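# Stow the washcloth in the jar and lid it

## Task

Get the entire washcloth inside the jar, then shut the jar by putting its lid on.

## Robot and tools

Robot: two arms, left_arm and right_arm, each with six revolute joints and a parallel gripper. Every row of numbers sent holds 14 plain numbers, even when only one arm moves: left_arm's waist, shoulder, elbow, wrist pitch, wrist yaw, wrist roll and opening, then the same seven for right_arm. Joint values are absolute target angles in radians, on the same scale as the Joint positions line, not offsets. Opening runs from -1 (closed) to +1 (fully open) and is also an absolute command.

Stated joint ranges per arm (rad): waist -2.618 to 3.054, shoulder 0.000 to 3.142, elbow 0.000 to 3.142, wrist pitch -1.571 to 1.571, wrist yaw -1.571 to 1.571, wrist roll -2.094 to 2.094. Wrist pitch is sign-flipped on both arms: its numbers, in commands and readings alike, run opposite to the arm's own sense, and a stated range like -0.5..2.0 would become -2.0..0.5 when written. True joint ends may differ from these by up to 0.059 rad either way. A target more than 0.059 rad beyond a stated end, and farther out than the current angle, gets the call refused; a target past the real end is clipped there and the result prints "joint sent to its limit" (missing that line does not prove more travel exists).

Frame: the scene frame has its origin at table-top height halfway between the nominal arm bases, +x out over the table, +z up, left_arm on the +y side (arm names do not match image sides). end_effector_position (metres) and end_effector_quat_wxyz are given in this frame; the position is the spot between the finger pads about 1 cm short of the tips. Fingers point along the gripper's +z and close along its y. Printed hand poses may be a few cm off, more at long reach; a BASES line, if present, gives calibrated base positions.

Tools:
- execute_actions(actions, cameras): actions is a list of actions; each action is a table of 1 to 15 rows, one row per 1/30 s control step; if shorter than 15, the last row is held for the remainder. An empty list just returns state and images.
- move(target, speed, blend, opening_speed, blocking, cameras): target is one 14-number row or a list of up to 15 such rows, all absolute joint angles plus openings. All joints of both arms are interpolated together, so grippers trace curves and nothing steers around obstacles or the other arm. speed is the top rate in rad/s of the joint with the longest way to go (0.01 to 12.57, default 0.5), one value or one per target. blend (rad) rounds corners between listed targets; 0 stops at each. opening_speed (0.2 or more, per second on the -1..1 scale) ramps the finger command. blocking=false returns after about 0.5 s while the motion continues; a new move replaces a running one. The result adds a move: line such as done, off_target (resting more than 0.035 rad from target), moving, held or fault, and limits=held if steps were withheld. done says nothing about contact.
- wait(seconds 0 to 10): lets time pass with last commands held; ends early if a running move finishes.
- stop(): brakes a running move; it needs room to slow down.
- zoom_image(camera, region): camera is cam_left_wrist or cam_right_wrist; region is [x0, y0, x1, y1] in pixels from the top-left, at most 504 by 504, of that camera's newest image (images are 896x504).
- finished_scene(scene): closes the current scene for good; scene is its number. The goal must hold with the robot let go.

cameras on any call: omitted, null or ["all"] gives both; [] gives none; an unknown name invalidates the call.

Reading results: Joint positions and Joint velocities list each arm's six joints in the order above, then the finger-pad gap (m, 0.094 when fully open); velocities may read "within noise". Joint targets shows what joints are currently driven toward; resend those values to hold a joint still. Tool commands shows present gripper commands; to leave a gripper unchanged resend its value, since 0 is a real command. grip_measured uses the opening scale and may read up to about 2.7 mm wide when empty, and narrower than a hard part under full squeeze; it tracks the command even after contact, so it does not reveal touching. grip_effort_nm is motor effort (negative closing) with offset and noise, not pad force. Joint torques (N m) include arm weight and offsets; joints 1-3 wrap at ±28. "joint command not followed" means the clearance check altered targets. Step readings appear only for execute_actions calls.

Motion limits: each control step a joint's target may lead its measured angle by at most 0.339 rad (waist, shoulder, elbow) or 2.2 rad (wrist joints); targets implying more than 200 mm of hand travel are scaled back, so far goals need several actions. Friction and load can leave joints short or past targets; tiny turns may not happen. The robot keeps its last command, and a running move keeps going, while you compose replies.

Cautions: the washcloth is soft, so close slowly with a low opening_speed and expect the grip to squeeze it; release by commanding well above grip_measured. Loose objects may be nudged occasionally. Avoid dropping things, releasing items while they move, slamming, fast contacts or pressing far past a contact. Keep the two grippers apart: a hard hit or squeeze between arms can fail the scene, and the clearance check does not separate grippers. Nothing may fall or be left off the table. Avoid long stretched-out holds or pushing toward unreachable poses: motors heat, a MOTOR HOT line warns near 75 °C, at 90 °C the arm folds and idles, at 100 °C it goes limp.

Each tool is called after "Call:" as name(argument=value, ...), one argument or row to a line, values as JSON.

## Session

Call:
execute_actions(
  actions=[],
)

Scene clock: 0.00 s.
left_arm: end_effector_position=(+0.3382, +0.1164, +0.2869) grip_measured=+1.000 grip_effort_nm=n/a end_effector_quat_wxyz=(+0.397, +0.143, +0.907, -0.005) | right_arm: end_effector_position=(+0.1836, -0.1518, +0.3184) grip_measured=+1.000 grip_effort_nm=n/a end_effector_quat_wxyz=(+0.514, +0.052, +0.837, +0.182)
Joint positions: left_arm=[-0.426 1.359 1.335 0.747 -0.185 -0.034 0.094] | right_arm=[1.355 1.055 1.148 0.821 0.915 1.016 0.094]
Joint velocities: within noise
Joint torques (N m): no reading
Heat: left arm: 33 °C; right arm: 36 °C.
Joint targets: left_arm=[-0.426 1.356 1.339 0.755 -0.185 -0.033] | right_arm=[1.355 1.053 1.158 0.818 0.915 1.016]
Tool commands: left_gripper/opening=+1.0 right_gripper/opening=+1.0

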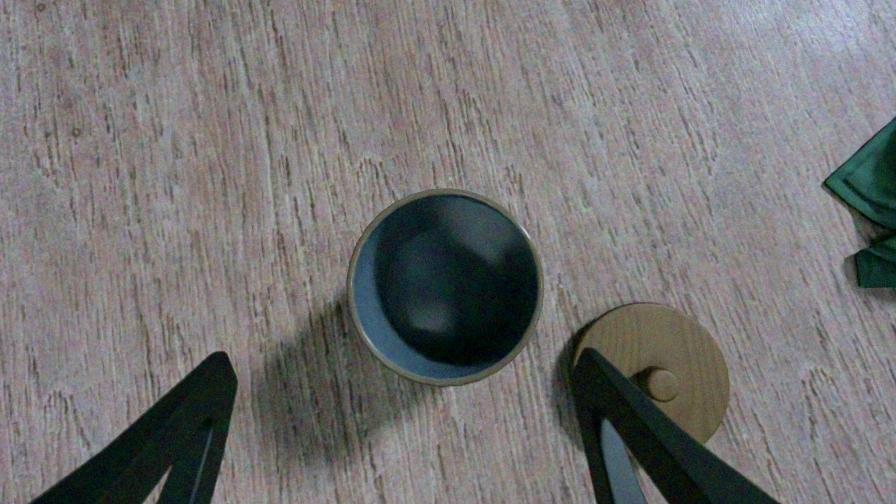

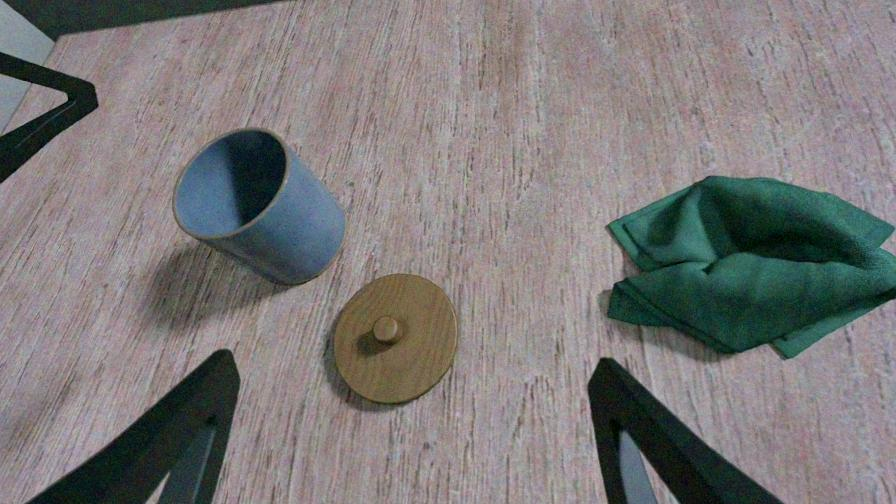

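Call:
move(
  target=[-0.426,1.356,1.339,0.755,-0.185,-0.033,1,0.29,1.704,1.701,1.567,0,0,1],
  speed=0.8,
)

Scene clock: 33.77 s.
left_arm: end_effector_position=(+0.3382, +0.1164, +0.2869) grip_measured=+1.000 grip_effort_nm=-0.022 end_effector_quat_wxyz=(+0.397, +0.143, +0.907, -0.005) | right_arm: end_effector_position=(+0.2761, -0.2971, +0.1939) grip_measured=+1.000 grip_effort_nm=0.002 end_effector_quat_wxyz=(-0.006, -0.125, +0.992, -0.006)
Joint positions: left_arm=[-0.426 1.359 1.335 0.747 -0.185 -0.034 0.094] | right_arm=[0.291 1.702 1.673 1.556 0.01 0.012 0.094]
Joint velocities: within noise
Joint torques (N m): left_arm=[0.2 -5.78 7.91 -2.32 0.01 0.03] | right_arm=[-0.06 -7.88 9.22 -0.19 -0.09 -0.01]
Heat: left arm: 37 °C; right arm: 36 °C.
Joint targets: left_arm=[-0.426 1.356 1.339 0.755 -0.185 -0.033] | right_arm=[0.290 1.704 1.701 1.567 0.000 0.000]
move: done

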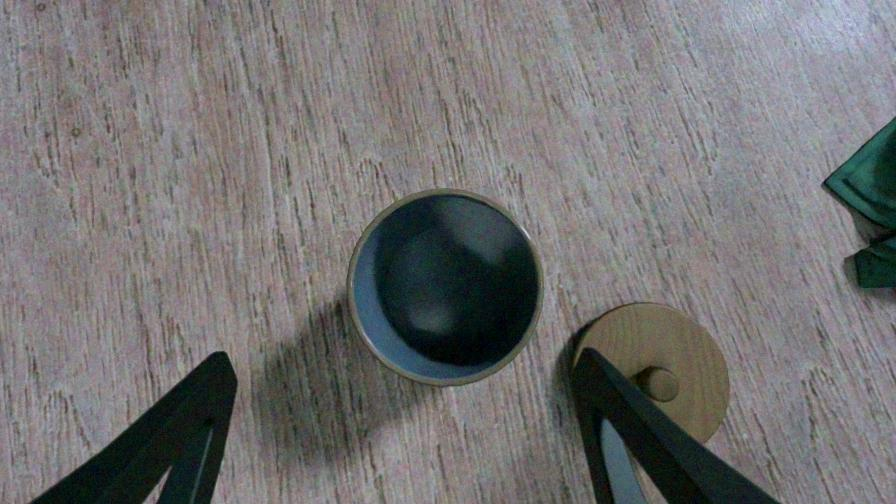

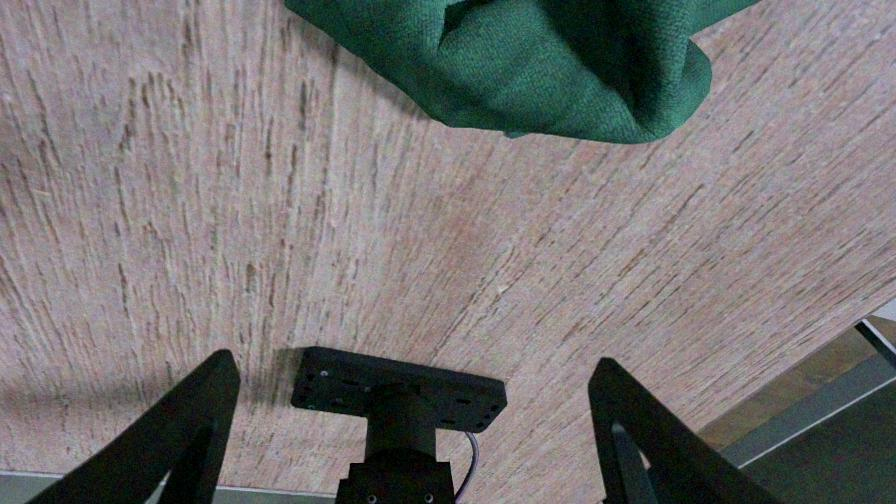

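Call:
move(
  target=[-0.426,1.356,1.339,0.755,-0.185,-0.033,1,0.22,2.091,2.1,1.57,0,0,1],
  speed=0.6,
)

Scene clock: 39.67 s.
left_arm: end_effector_position=(+0.3382, +0.1164, +0.2869) grip_measured=+1.000 grip_effort_nm=-0.017 end_effector_quat_wxyz=(+0.397, +0.143, +0.907, -0.005) | right_arm: end_effector_position=(+0.3750, -0.2967, +0.1642) grip_measured=+1.000 grip_effort_nm=0.002 end_effector_quat_wxyz=(-0.005, -0.093, +0.996, -0.005)
Joint positions: left_arm=[-0.426 1.359 1.335 0.747 -0.185 -0.034 0.094] | right_arm=[0.226 2.09 2.073 1.565 0.008 0.012 0.094]
Joint velocities: within noise
Joint torques (N m): left_arm=[0.2 -5.79 7.91 -2.31 0.01 0.03] | right_arm=[-0.47 -11.93 9.17 -0.24 -0.07 -0.09]
Heat: left arm: 37 °C; right arm: 37 °C.
Joint targets: left_arm=[-0.426 1.356 1.339 0.755 -0.185 -0.033] | right_arm=[0.220 2.091 2.100 1.570 0.000 0.000]
move: done

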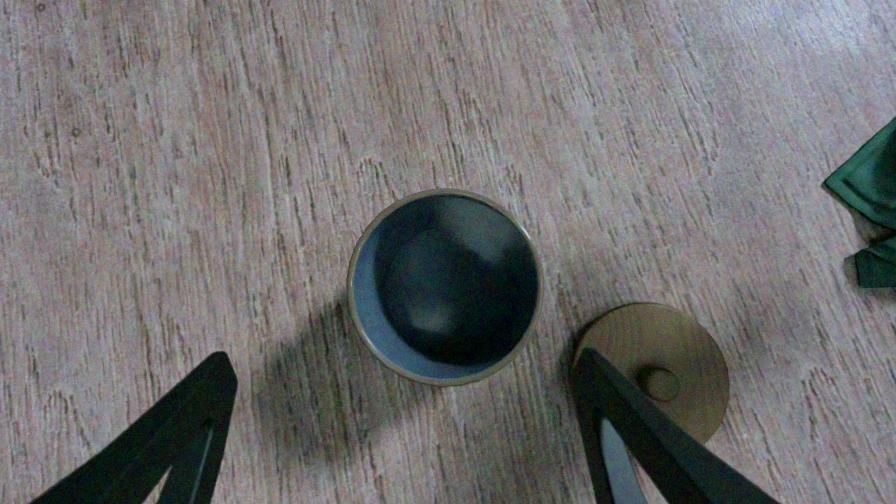

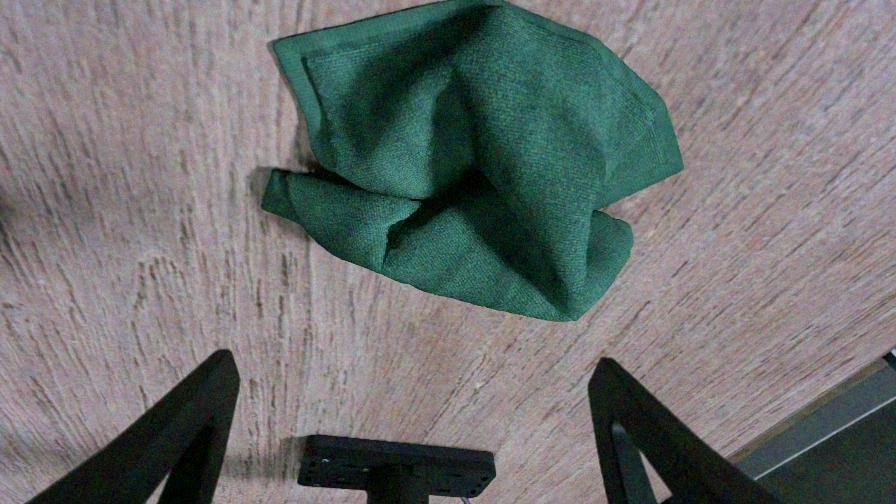

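Call:
move(
  target=[-0.426,1.356,1.339,0.755,-0.185,-0.033,1,0.08,1.92,1.51,1.145,0,-0.5,0.7],
  speed=0.5,
  cameras=["cam_right_wrist"],
)

Scene clock: 61.50 s.
left_arm: end_effector_position=(+0.3382, +0.1164, +0.2869) grip_measured=+1.000 grip_effort_nm=-0.022 end_effector_quat_wxyz=(+0.397, +0.143, +0.907, -0.005) | right_arm: end_effector_position=(+0.3496, -0.3532, +0.0761) grip_measured=+0.703 grip_effort_nm=-0.149 end_effector_quat_wxyz=(-0.009, -0.270, +0.963, -0.002)
Joint positions: left_arm=[-0.426 1.359 1.335 0.747 -0.185 -0.034 0.094] | right_arm=[0.086 1.953 1.521 1.156 0.008 -0.488 0.08]
Joint velocities: within noise
Joint torques (N m): left_arm=[0.2 -5.79 7.9 -2.31 0.01 0.03] | right_arm=[-0.44 -14.16 5.46 -0.33 -0.11 -0.11]
Heat: left arm: 38 °C; right arm: 42 °C.
Joint targets: left_arm=[-0.426 1.356 1.339 0.755 -0.185 -0.033] | right_arm=[0.080 1.920 1.510 1.145 0.000 -0.500]
move: done
Images, in order (width x height): cam_right_wrist 896x504.

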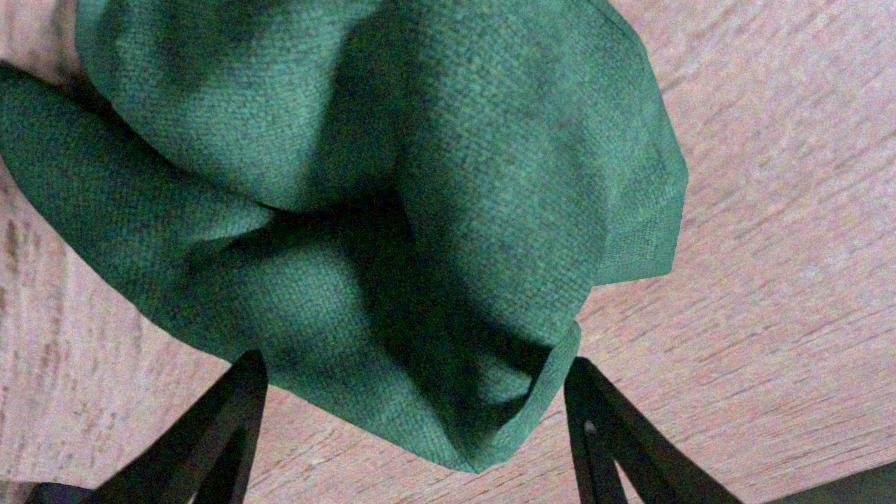

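Call:
move(
  target=[
    [-0.426,1.356,1.339,0.755,-0.185,-0.033,1,0.05,2.035,1.607,1.12,0,-0.53,0.7],
    [-0.426,1.356,1.339,0.755,-0.185,-0.033,1,0.05,2.07,1.525,1.01,0,-0.53,0.7],
    [-0.426,1.356,1.339,0.755,-0.185,-0.033,1,0.05,2.095,1.48,0.95,0,-0.53,0.7],
  ],
  speed=[0.3,0.15,0.08],
  cameras=["cam_right_wrist"],
)

Scene clock: 77.83 s.
left_arm: end_effector_position=(+0.3382, +0.1164, +0.2869) grip_measured=+1.000 grip_effort_nm=-0.022 end_effector_quat_wxyz=(+0.397, +0.143, +0.907, -0.005) | right_arm: end_effector_position=(+0.3791, -0.3630, +0.0215) grip_measured=+0.703 grip_effort_nm=-0.134 end_effector_quat_wxyz=(+0.007, -0.270, +0.963, -0.006)
Joint positions: left_arm=[-0.426 1.359 1.335 0.747 -0.185 -0.034 0.094] | right_arm=[0.056 2.086 1.492 0.96 0.007 -0.518 0.08]
Joint velocities: within noise
Joint torques (N m): left_arm=[0.2 -5.76 7.91 -2.32 0 0.03] | right_arm=[-0.47 -10.99 5.16 -0.36 -0.11 -0.09]
Heat: left arm: 39 °C; right arm: 48 °C.
Joint targets: left_arm=[-0.426 1.356 1.339 0.755 -0.185 -0.033] | right_arm=[0.050 2.095 1.480 0.950 0.000 -0.530]
move: done
Images, in order (width x height): cam_right_wrist 896x504.

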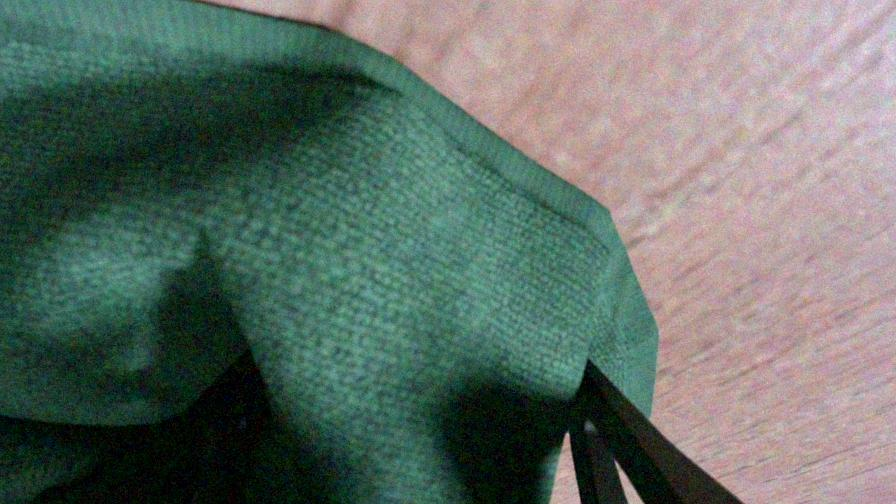

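Fingers straddle the ridge. Descend 4 mm and close.

Call:
move(
  target=[
    [-0.426,1.356,1.339,0.755,-0.185,-0.033,1,0.05,2.095,1.46,0.93,0,-0.53,0.7],
    [-0.426,1.356,1.339,0.755,-0.185,-0.033,1,0.05,2.095,1.46,0.93,0,-0.53,-1],
  ],
  speed=0.06,
  opening_speed=0.8,
)

Scene clock: 84.80 s.
left_arm: end_effector_position=(+0.3382, +0.1164, +0.2869) grip_measured=+1.000 grip_effort_nm=-0.022 end_effector_quat_wxyz=(+0.397, +0.143, +0.907, -0.005) | right_arm: end_effector_position=(+0.3796, -0.3630, +0.0178) grip_measured=-0.857 grip_effort_nm=-0.999 end_effector_quat_wxyz=(+0.011, -0.270, +0.963, -0.007)
Joint positions: left_arm=[-0.426 1.359 1.335 0.747 -0.185 -0.034 0.094] | right_arm=[0.056 2.086 1.476 0.935 0.007 -0.519 0.007]
Joint velocities: within noise
Joint torques (N m): left_arm=[0.2 -5.78 7.91 -2.32 0 0.03] | right_arm=[-0.47 -10.96 4.79 -0.38 -0.1 -0.08]
Heat: left arm: 39 °C; right arm: 49 °C.
Joint targets: left_arm=[-0.426 1.356 1.339 0.755 -0.185 -0.033] | right_arm=[0.050 2.095 1.460 0.930 0.000 -0.530]
move: done

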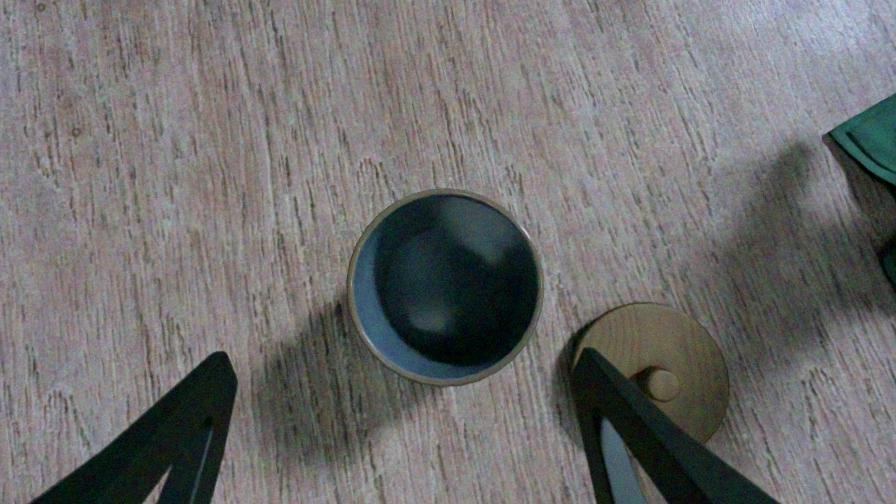

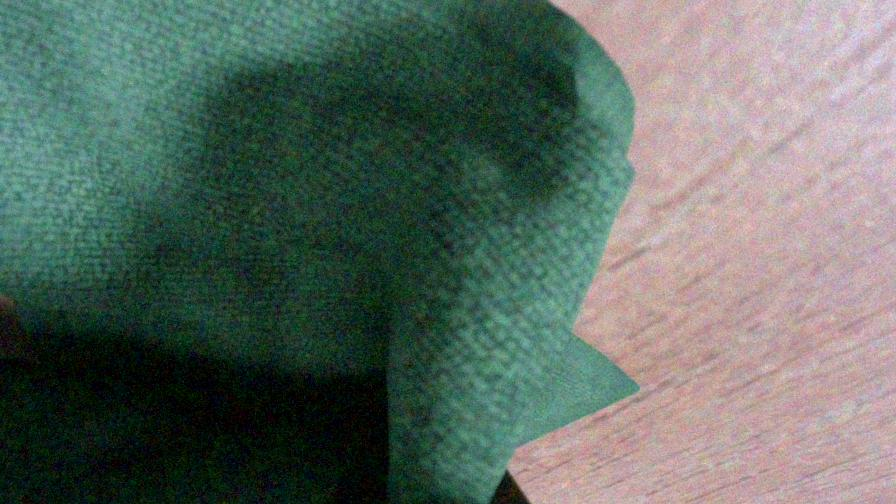

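Call:
move(
  target=[
    [0.2,0.469,0.473,0.378,0.75,0,1,0.05,1.25,1.39,0.834,0,-0.4,-1],
    [0.2,0.469,0.473,0.378,0.75,0,1,0.945,1.25,1.39,0.834,0,0,-1],
  ],
  speed=[0.5,0.6],
)

Scene clock: 108.47 s.
left_arm: end_effector_position=(+0.2099, +0.1748, +0.2543) grip_measured=+1.000 grip_effort_nm=-0.017 end_effector_quat_wxyz=(+0.552, +0.124, +0.786, -0.248) | right_arm: end_effector_position=(+0.2086, -0.0896, +0.3121) grip_measured=-0.860 grip_effort_nm=-1.028 end_effector_quat_wxyz=(+0.379, -0.404, +0.813, +0.181)
Joint positions: left_arm=[0.194 0.477 0.485 0.379 0.738 -0.009 0.094] | right_arm=[0.939 1.254 1.401 0.85 0.004 -0.012 0.007]
Joint velocities: within noise
Joint torques (N m): left_arm=[0.83 0.06 6.35 -2.63 0.34 0.17] | right_arm=[0.54 -4.93 6.35 -1.64 -0.04 0.14]
Heat: left arm: 39 °C; right arm: 50 °C.
Joint targets: left_arm=[0.200 0.469 0.473 0.378 0.750 0.000] | right_arm=[0.945 1.250 1.390 0.834 0.000 0.000]
move: done

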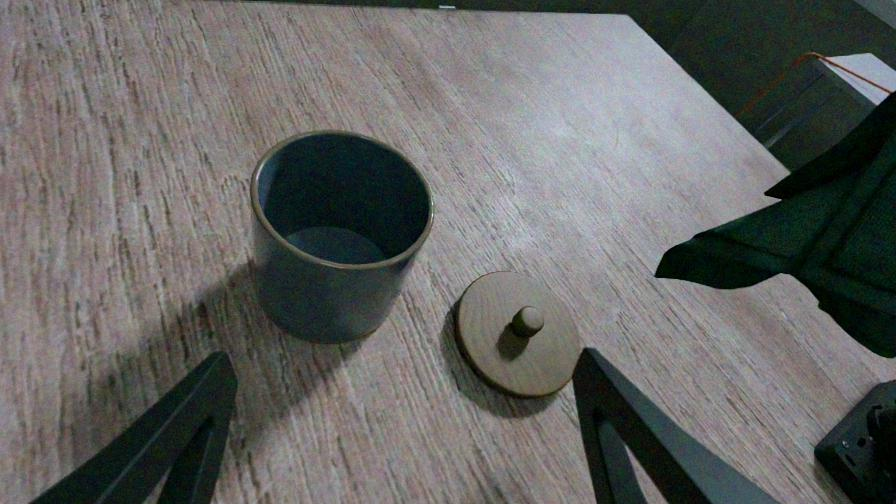

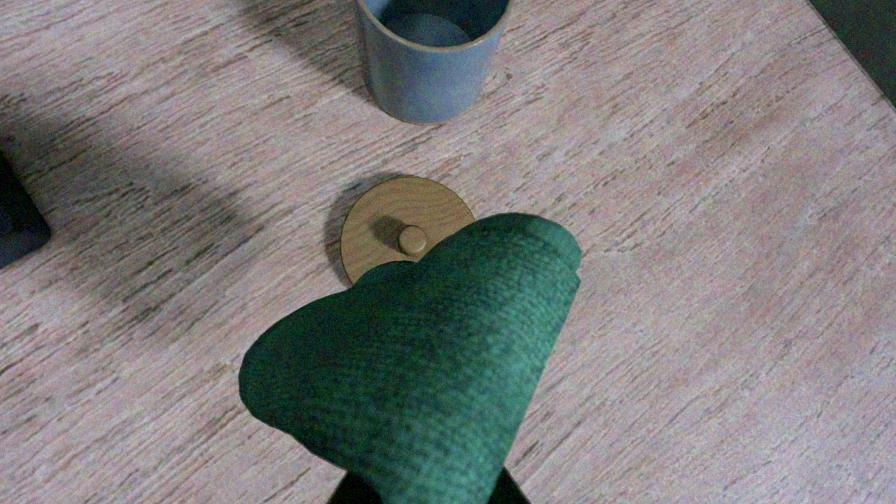

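Call:
move(
  target=[0.2,0.469,0.473,0.378,0.75,0,1,0.915,1.97,1.98,0.467,0,0,-1],
  speed=0.4,
)

Scene clock: 119.37 s.
left_arm: end_effector_position=(+0.2100, +0.1748, +0.2545) grip_measured=+1.000 grip_effort_nm=-0.022 end_effector_quat_wxyz=(+0.552, +0.124, +0.786, -0.248) | right_arm: end_effector_position=(+0.3533, +0.0820, +0.3015) grip_measured=-0.860 grip_effort_nm=-1.033 end_effector_quat_wxyz=(+0.457, -0.377, +0.776, +0.215)
Joint positions: left_arm=[0.194 0.477 0.485 0.378 0.738 -0.009 0.094] | right_arm=[0.923 1.97 1.945 0.488 0.004 -0.011 0.007]
Joint velocities: within noise
Joint torques (N m): left_arm=[0.83 0.06 6.35 -2.62 0.33 0.17] | right_arm=[-0.68 -12.56 11.44 -1.79 -0.03 0.17]
Heat: left arm: 38 °C; right arm: 48 °C.
Joint targets: left_arm=[0.200 0.469 0.473 0.378 0.750 0.000] | right_arm=[0.915 1.970 1.980 0.467 0.000 0.000]
move: done

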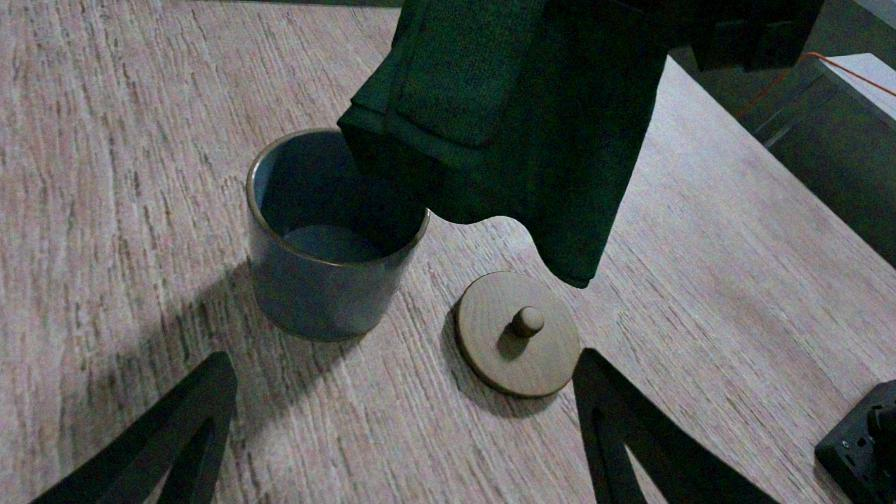

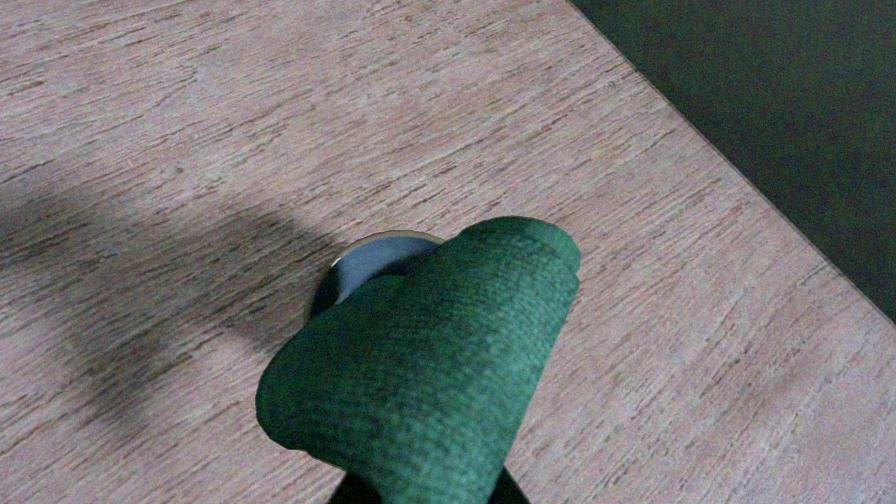

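Call:
move(
  target=[
    [0.2,0.469,0.473,0.378,0.75,0,1,0.92,1.95,2.22,0.7,0,0,-1],
    [0.2,0.469,0.473,0.378,0.75,0,1,0.937,2.18,2.41,0.59,0,0,-1],
  ],
  speed=0.4,
)

Scene clock: 135.07 s.
left_arm: end_effector_position=(+0.2100, +0.1747, +0.2545) grip_measured=+1.000 grip_effort_nm=-0.022 end_effector_quat_wxyz=(+0.552, +0.124, +0.786, -0.248) | right_arm: end_effector_position=(+0.3769, +0.1171, +0.3477) grip_measured=-0.860 grip_effort_nm=-1.033 end_effector_quat_wxyz=(+0.493, -0.368, +0.753, +0.233)
Joint positions: left_arm=[0.194 0.477 0.485 0.378 0.739 -0.009 0.094] | right_arm=[0.929 2.183 2.378 0.611 0.004 -0.011 0.007]
Joint velocities: within noise
Joint torques (N m): left_arm=[0.81 0.05 6.34 -2.62 0.33 0.17] | right_arm=[0.75 -14.46 10.81 -1.87 -0.03 0.16]
Heat: left arm: 38 °C; right arm: 51 °C.
Joint targets: left_arm=[0.200 0.469 0.473 0.378 0.750 0.000] | right_arm=[0.937 2.180 2.410 0.590 0.000 0.000]
move: done

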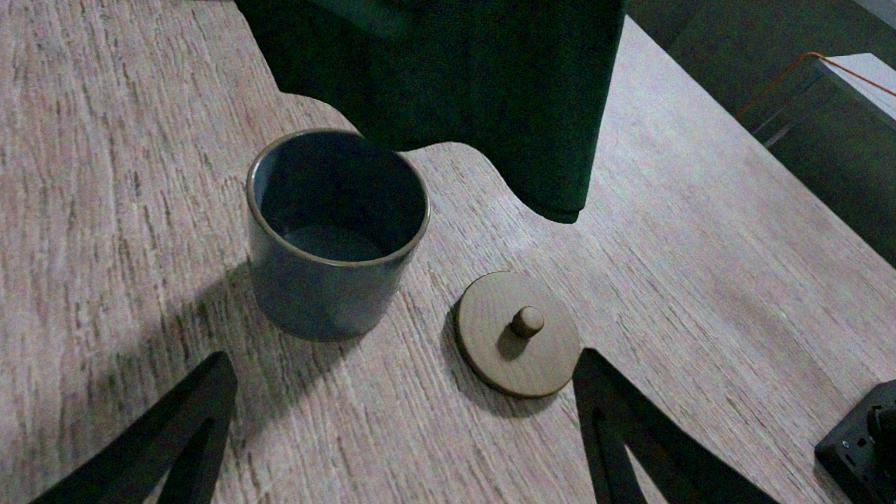

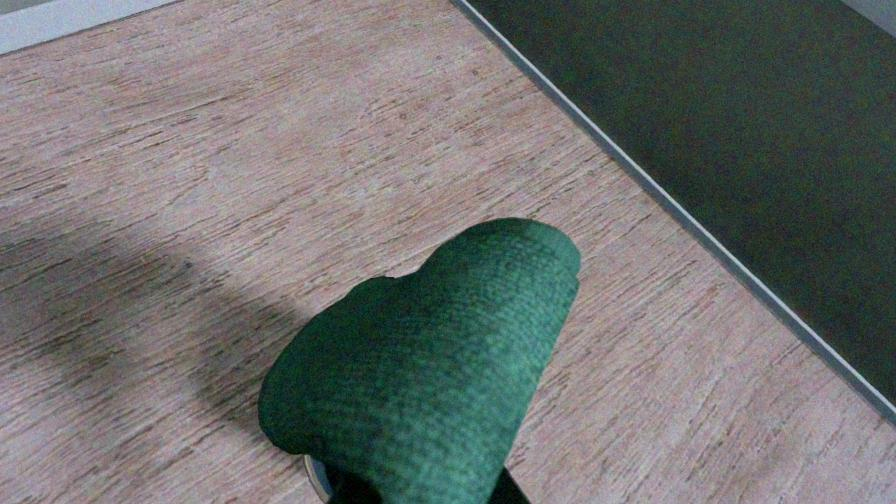

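Call:
move(
  target=[0.2,0.469,0.473,0.378,0.75,0,1,0.937,2.16,2.10,0.455,0,0,-1],
  speed=0.2,
)

Scene clock: 148.83 s.
left_arm: end_effector_position=(+0.2100, +0.1747, +0.2545) grip_measured=+1.000 grip_effort_nm=-0.022 end_effector_quat_wxyz=(+0.552, +0.124, +0.786, -0.248) | right_arm: end_effector_position=(+0.3799, +0.1209, +0.2547) grip_measured=-0.860 grip_effort_nm=-1.028 end_effector_quat_wxyz=(+0.442, -0.384, +0.783, +0.209)
Joint positions: left_arm=[0.194 0.477 0.485 0.378 0.739 -0.009 0.094] | right_arm=[0.929 2.183 2.11 0.475 0.004 -0.011 0.007]
Joint velocities: within noise
Joint torques (N m): left_arm=[0.83 0.06 6.35 -2.62 0.33 0.17] | right_arm=[0.75 -16.99 7.04 -1.77 -0.03 0.16]
Heat: left arm: 37 °C; right arm: 56 °C.
Joint targets: left_arm=[0.200 0.469 0.473 0.378 0.750 0.000] | right_arm=[0.937 2.160 2.100 0.455 0.000 0.000]
move: done

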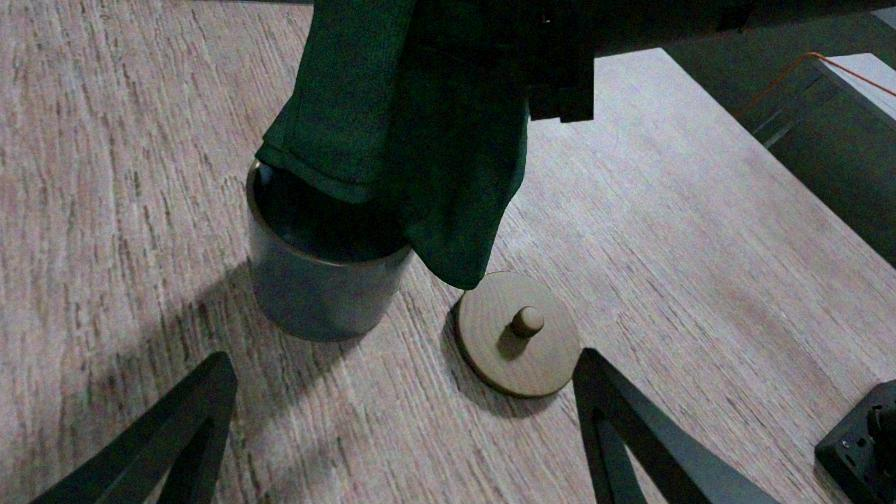

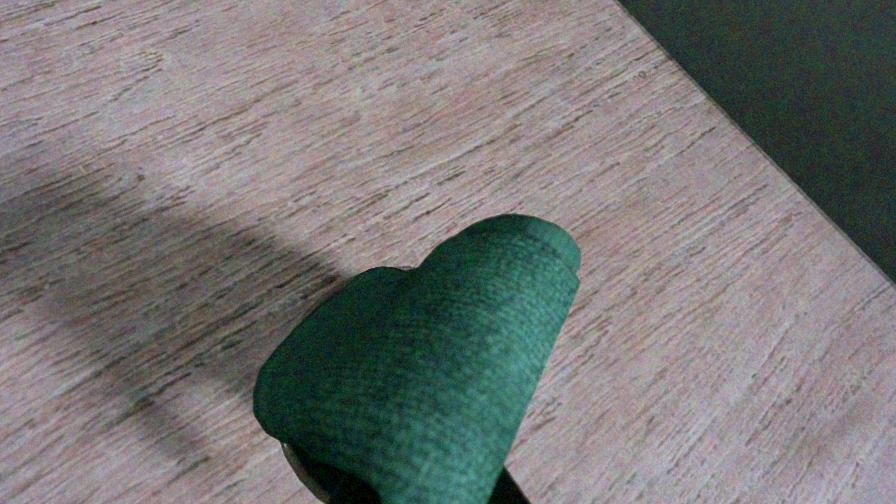

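Call:
move(
  target=[
    [0.2,0.469,0.473,0.378,0.75,0,1,0.937,2.23,2.18,0.412,0,0,-1],
    [0.2,0.469,0.473,0.378,0.75,0,1,0.937,2.315,2.115,0.42,0,0,-1],
  ],
  speed=0.2,
)

Scene clock: 160.37 s.
left_arm: end_effector_position=(+0.2100, +0.1747, +0.2545) grip_measured=+1.000 grip_effort_nm=-0.022 end_effector_quat_wxyz=(+0.552, +0.125, +0.786, -0.248) | right_arm: end_effector_position=(+0.3926, +0.1370, +0.1896) grip_measured=-0.860 grip_effort_nm=-1.028 end_effector_quat_wxyz=(+0.414, -0.391, +0.798, +0.196)
Joint positions: left_arm=[0.194 0.477 0.485 0.378 0.739 -0.009 0.094] | right_arm=[0.929 2.314 2.124 0.429 0.004 -0.011 0.007]
Joint velocities: within noise
Joint torques (N m): left_arm=[0.83 0.06 6.35 -2.62 0.33 0.17] | right_arm=[0.76 -15.62 7.32 -1.62 0.02 0.16]
Heat: left arm: 37 °C; right arm: 60 °C.
Joint targets: left_arm=[0.200 0.469 0.473 0.378 0.750 0.000] | right_arm=[0.937 2.315 2.115 0.420 0.000 0.000]
move: done

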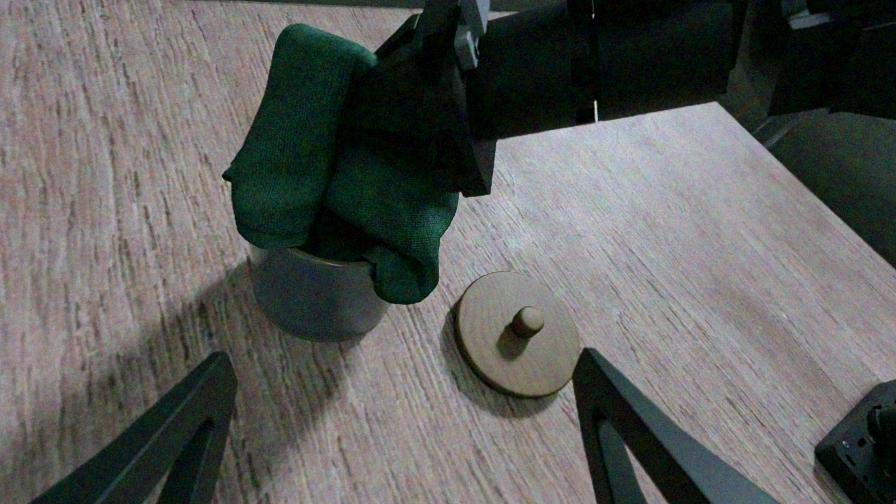

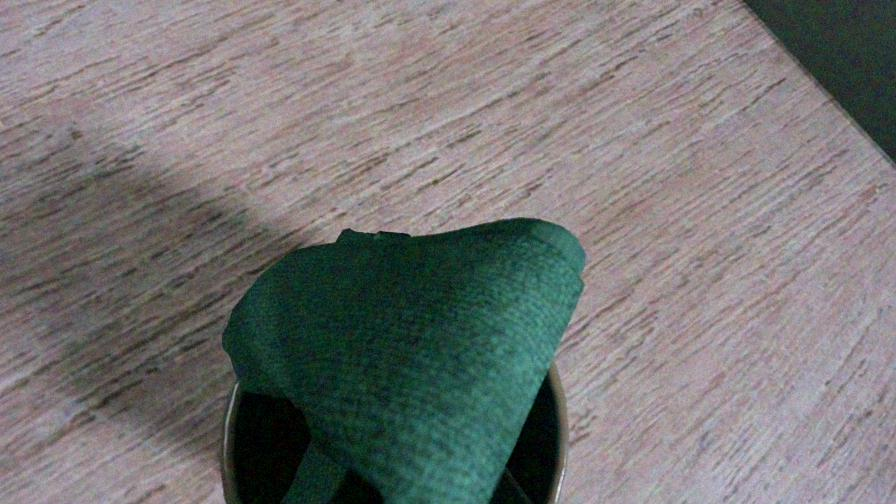

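Call:
move(
  target=[0.2,0.469,0.473,0.378,0.75,0,1,0.945,2.37,2.19,0.645,0,0,-1],
  speed=0.15,
)

Scene clock: 169.07 s.
left_arm: end_effector_position=(+0.2100, +0.1747, +0.2546) grip_measured=+1.000 grip_effort_nm=-0.017 end_effector_quat_wxyz=(+0.553, +0.125, +0.786, -0.248) | right_arm: end_effector_position=(+0.3738, +0.1194, +0.1409) grip_measured=-0.860 grip_effort_nm=-1.033 end_effector_quat_wxyz=(+0.328, -0.413, +0.835, +0.156)
Joint positions: left_arm=[0.194 0.477 0.485 0.378 0.739 -0.009 0.094] | right_arm=[0.935 2.358 2.16 0.63 0.004 -0.011 0.007]
Joint velocities: within noise
Joint torques (N m): left_arm=[0.81 0.05 6.35 -2.62 0.33 0.17] | right_arm=[0.92 -14.68 10.84 -1.22 -0.03 0.16]
Heat: left arm: 37 °C; right arm: 60 °C.
Joint targets: left_arm=[0.200 0.469 0.473 0.378 0.750 0.000] | right_arm=[0.945 2.370 2.190 0.645 0.000 0.000]
move: done

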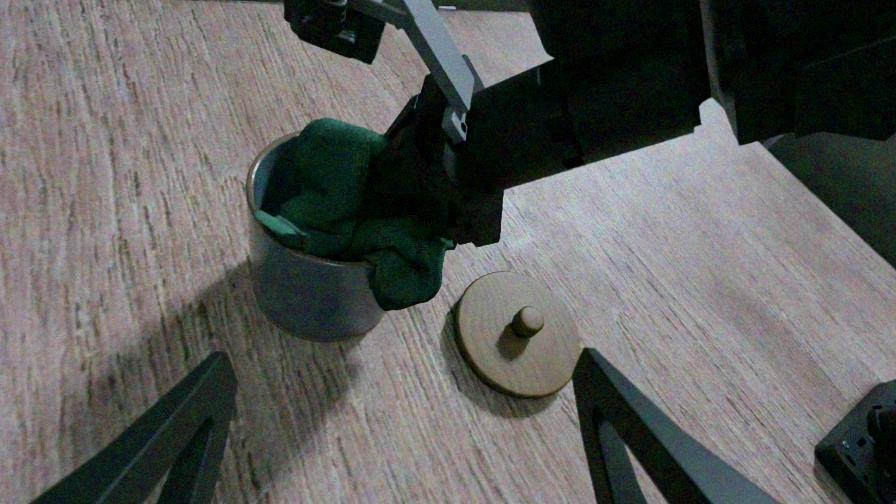

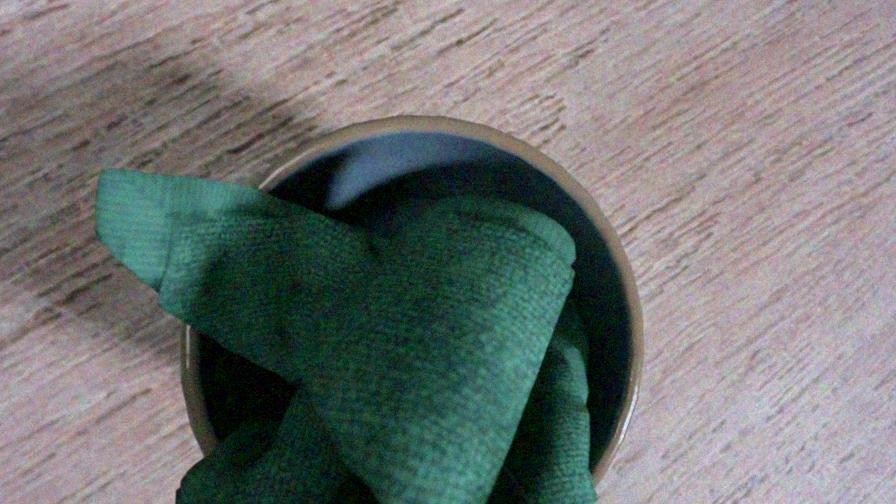

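Call:
move(
  target=[
    [0.2,0.469,0.473,0.378,0.75,0,1,0.925,2.46,2.30,0.645,0,0,-1],
    [0.2,0.469,0.473,0.378,0.75,0,1,0.92,2.49,2.28,0.62,0,0,-1],
  ],
  speed=0.15,
)

Scene clock: 177.97 s.
left_arm: end_effector_position=(+0.2100, +0.1747, +0.2546) grip_measured=+1.000 grip_effort_nm=-0.017 end_effector_quat_wxyz=(+0.553, +0.125, +0.786, -0.248) | right_arm: end_effector_position=(+0.3903, +0.1329, +0.1237) grip_measured=-0.860 grip_effort_nm=-1.033 end_effector_quat_wxyz=(+0.334, -0.408, +0.835, +0.158)
Joint positions: left_arm=[0.194 0.477 0.485 0.378 0.739 -0.009 0.094] | right_arm=[0.928 2.462 2.267 0.619 0.004 -0.01 0.007]
Joint velocities: within noise
Joint torques (N m): left_arm=[0.81 0.06 6.34 -2.62 0.34 0.17] | right_arm=[-0.61 -13.81 9.11 -1.38 -0.08 0.15]
Heat: left arm: 37 °C; right arm: 60 °C.
Joint targets: left_arm=[0.200 0.469 0.473 0.378 0.750 0.000] | right_arm=[0.920 2.490 2.280 0.620 0.000 0.000]
move: done

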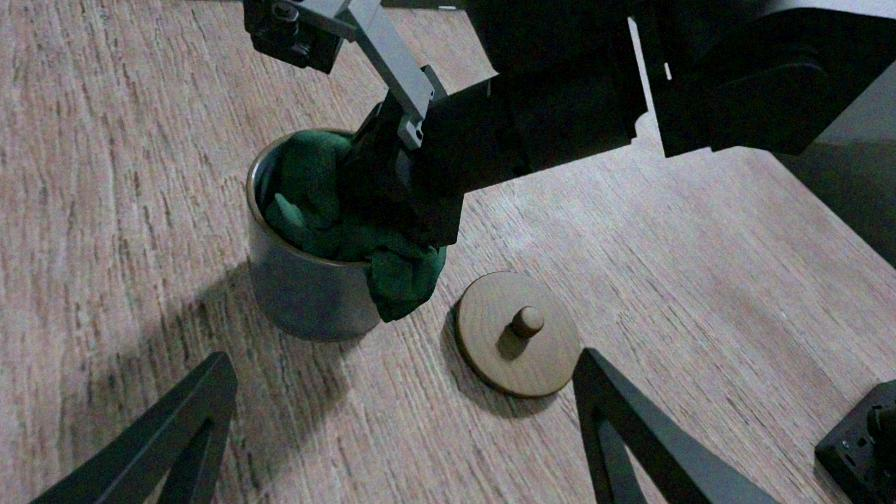

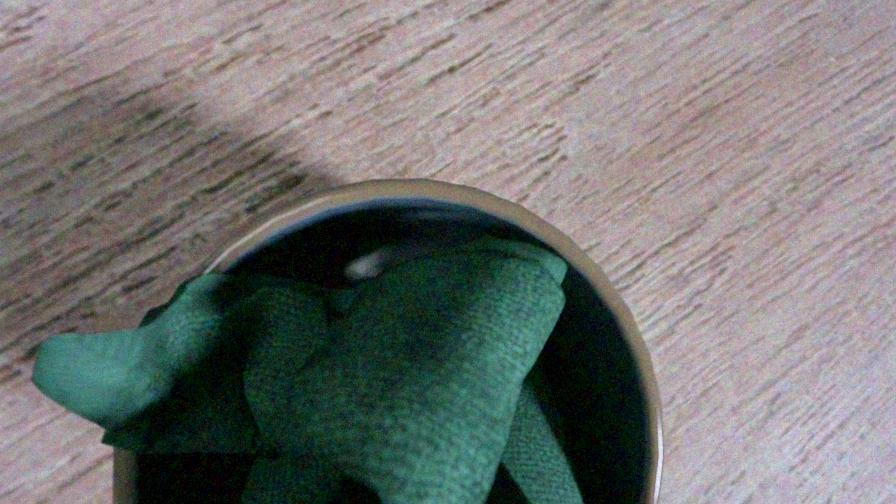

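Call:
move(
  target=[0.2,0.469,0.473,0.378,0.75,0,1,0.92,2.50,2.19,0.535,0,0,-1],
  speed=0.12,
)

Scene clock: 184.80 s.
left_arm: end_effector_position=(+0.2100, +0.1747, +0.2546) grip_measured=+1.000 grip_effort_nm=-0.017 end_effector_quat_wxyz=(+0.553, +0.125, +0.786, -0.248) | right_arm: end_effector_position=(+0.3977, +0.1408, +0.1199) grip_measured=-0.860 grip_effort_nm=-1.028 end_effector_quat_wxyz=(+0.357, -0.400, +0.827, +0.171)
Joint positions: left_arm=[0.194 0.477 0.485 0.378 0.739 -0.009 0.094] | right_arm=[0.925 2.466 2.221 0.512 -0.001 -0.004 0.007]
Joint velocities: within noise
Joint torques (N m): left_arm=[0.83 0.05 6.34 -2.62 0.33 0.17] | right_arm=[-0.4 -13.33 4.85 -1.21 0.01 0.15]
Heat: left arm: 37 °C; right arm: 61 °C.
Joint targets: left_arm=[0.200 0.469 0.473 0.378 0.750 0.000] | right_arm=[0.920 2.500 2.190 0.535 0.000 0.000]
move: done

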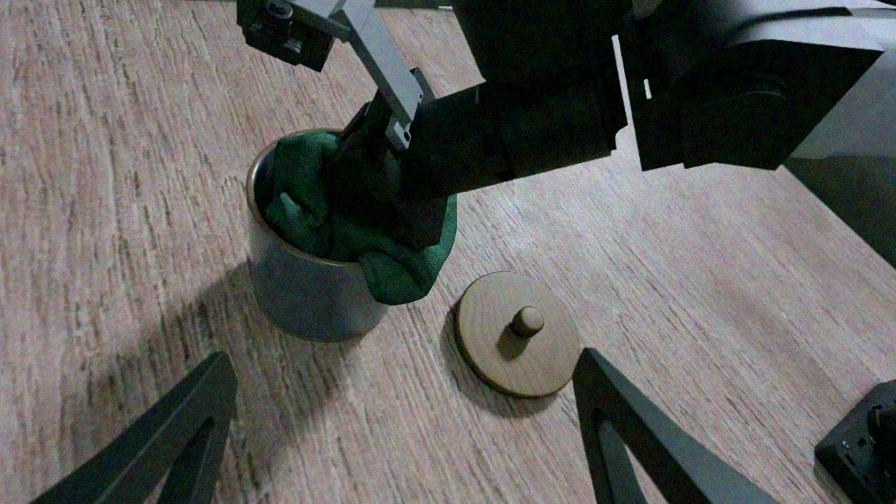

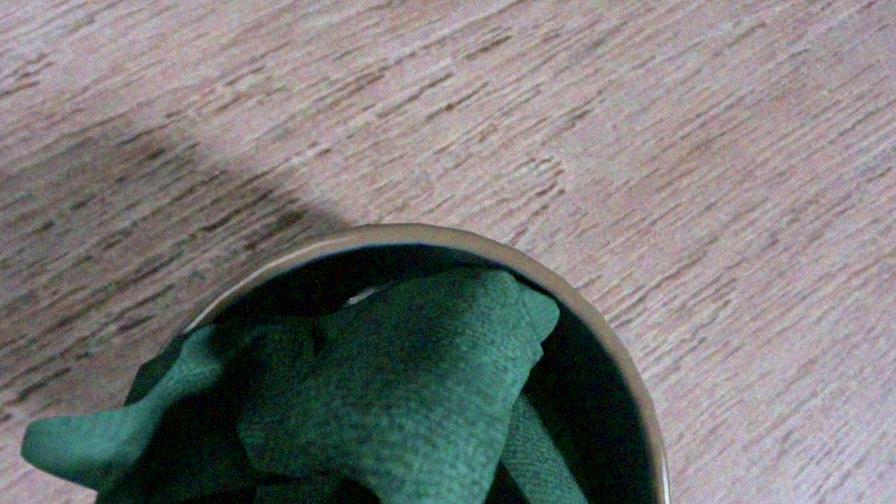

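Call:
move(
  target=[
    [0.2,0.469,0.473,0.378,0.75,0,1,0.925,2.53,2.58,0.97,0,0,-1],
    [0.2,0.469,0.473,0.378,0.75,0,1,0.925,2.48,2.285,0.74,0,0,-1],
  ],
  speed=[0.3,0.15],
)

Scene clock: 198.07 s.
left_arm: end_effector_position=(+0.2100, +0.1747, +0.2546) grip_measured=+1.000 grip_effort_nm=-0.017 end_effector_quat_wxyz=(+0.553, +0.125, +0.786, -0.248) | right_arm: end_effector_position=(+0.3860, +0.1261, +0.1175) grip_measured=-0.860 grip_effort_nm=-1.038 end_effector_quat_wxyz=(+0.308, -0.410, +0.846, +0.148)
Joint positions: left_arm=[0.194 0.477 0.485 0.378 0.739 -0.009 0.094] | right_arm=[0.925 2.481 2.316 0.707 -0.001 -0.004 0.007]
Joint velocities: within noise
Joint torques (N m): left_arm=[0.81 0.06 6.34 -2.62 0.33 0.17] | right_arm=[0.03 -16.79 4.74 -1.05 0.02 0.08]
Heat: left arm: 38 °C; right arm: 62 °C.
Joint targets: left_arm=[0.200 0.469 0.473 0.378 0.750 0.000] | right_arm=[0.925 2.480 2.285 0.740 0.000 0.000]
move: done

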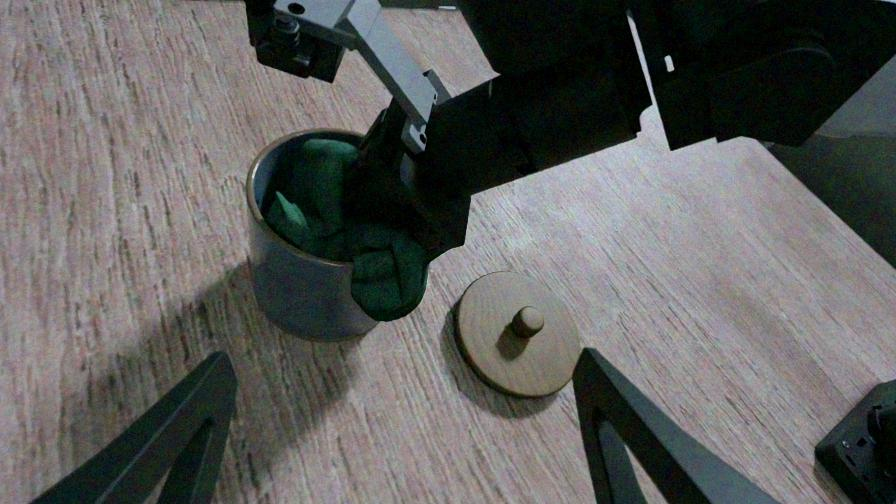

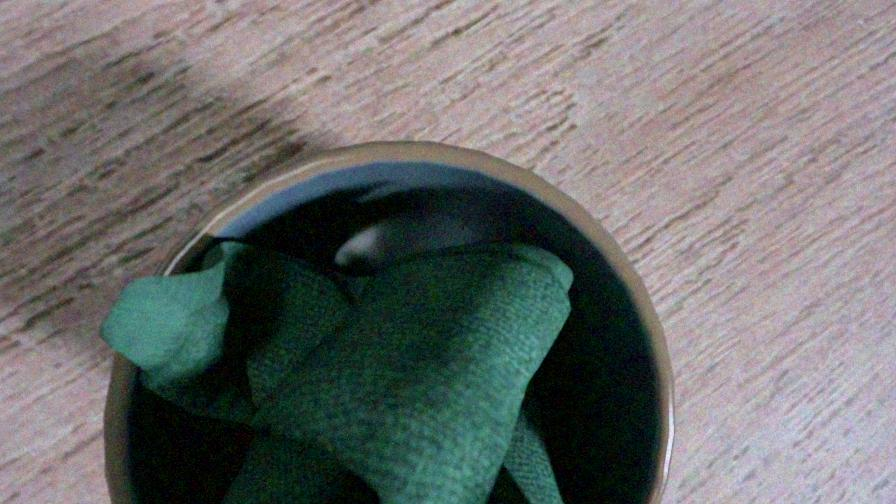

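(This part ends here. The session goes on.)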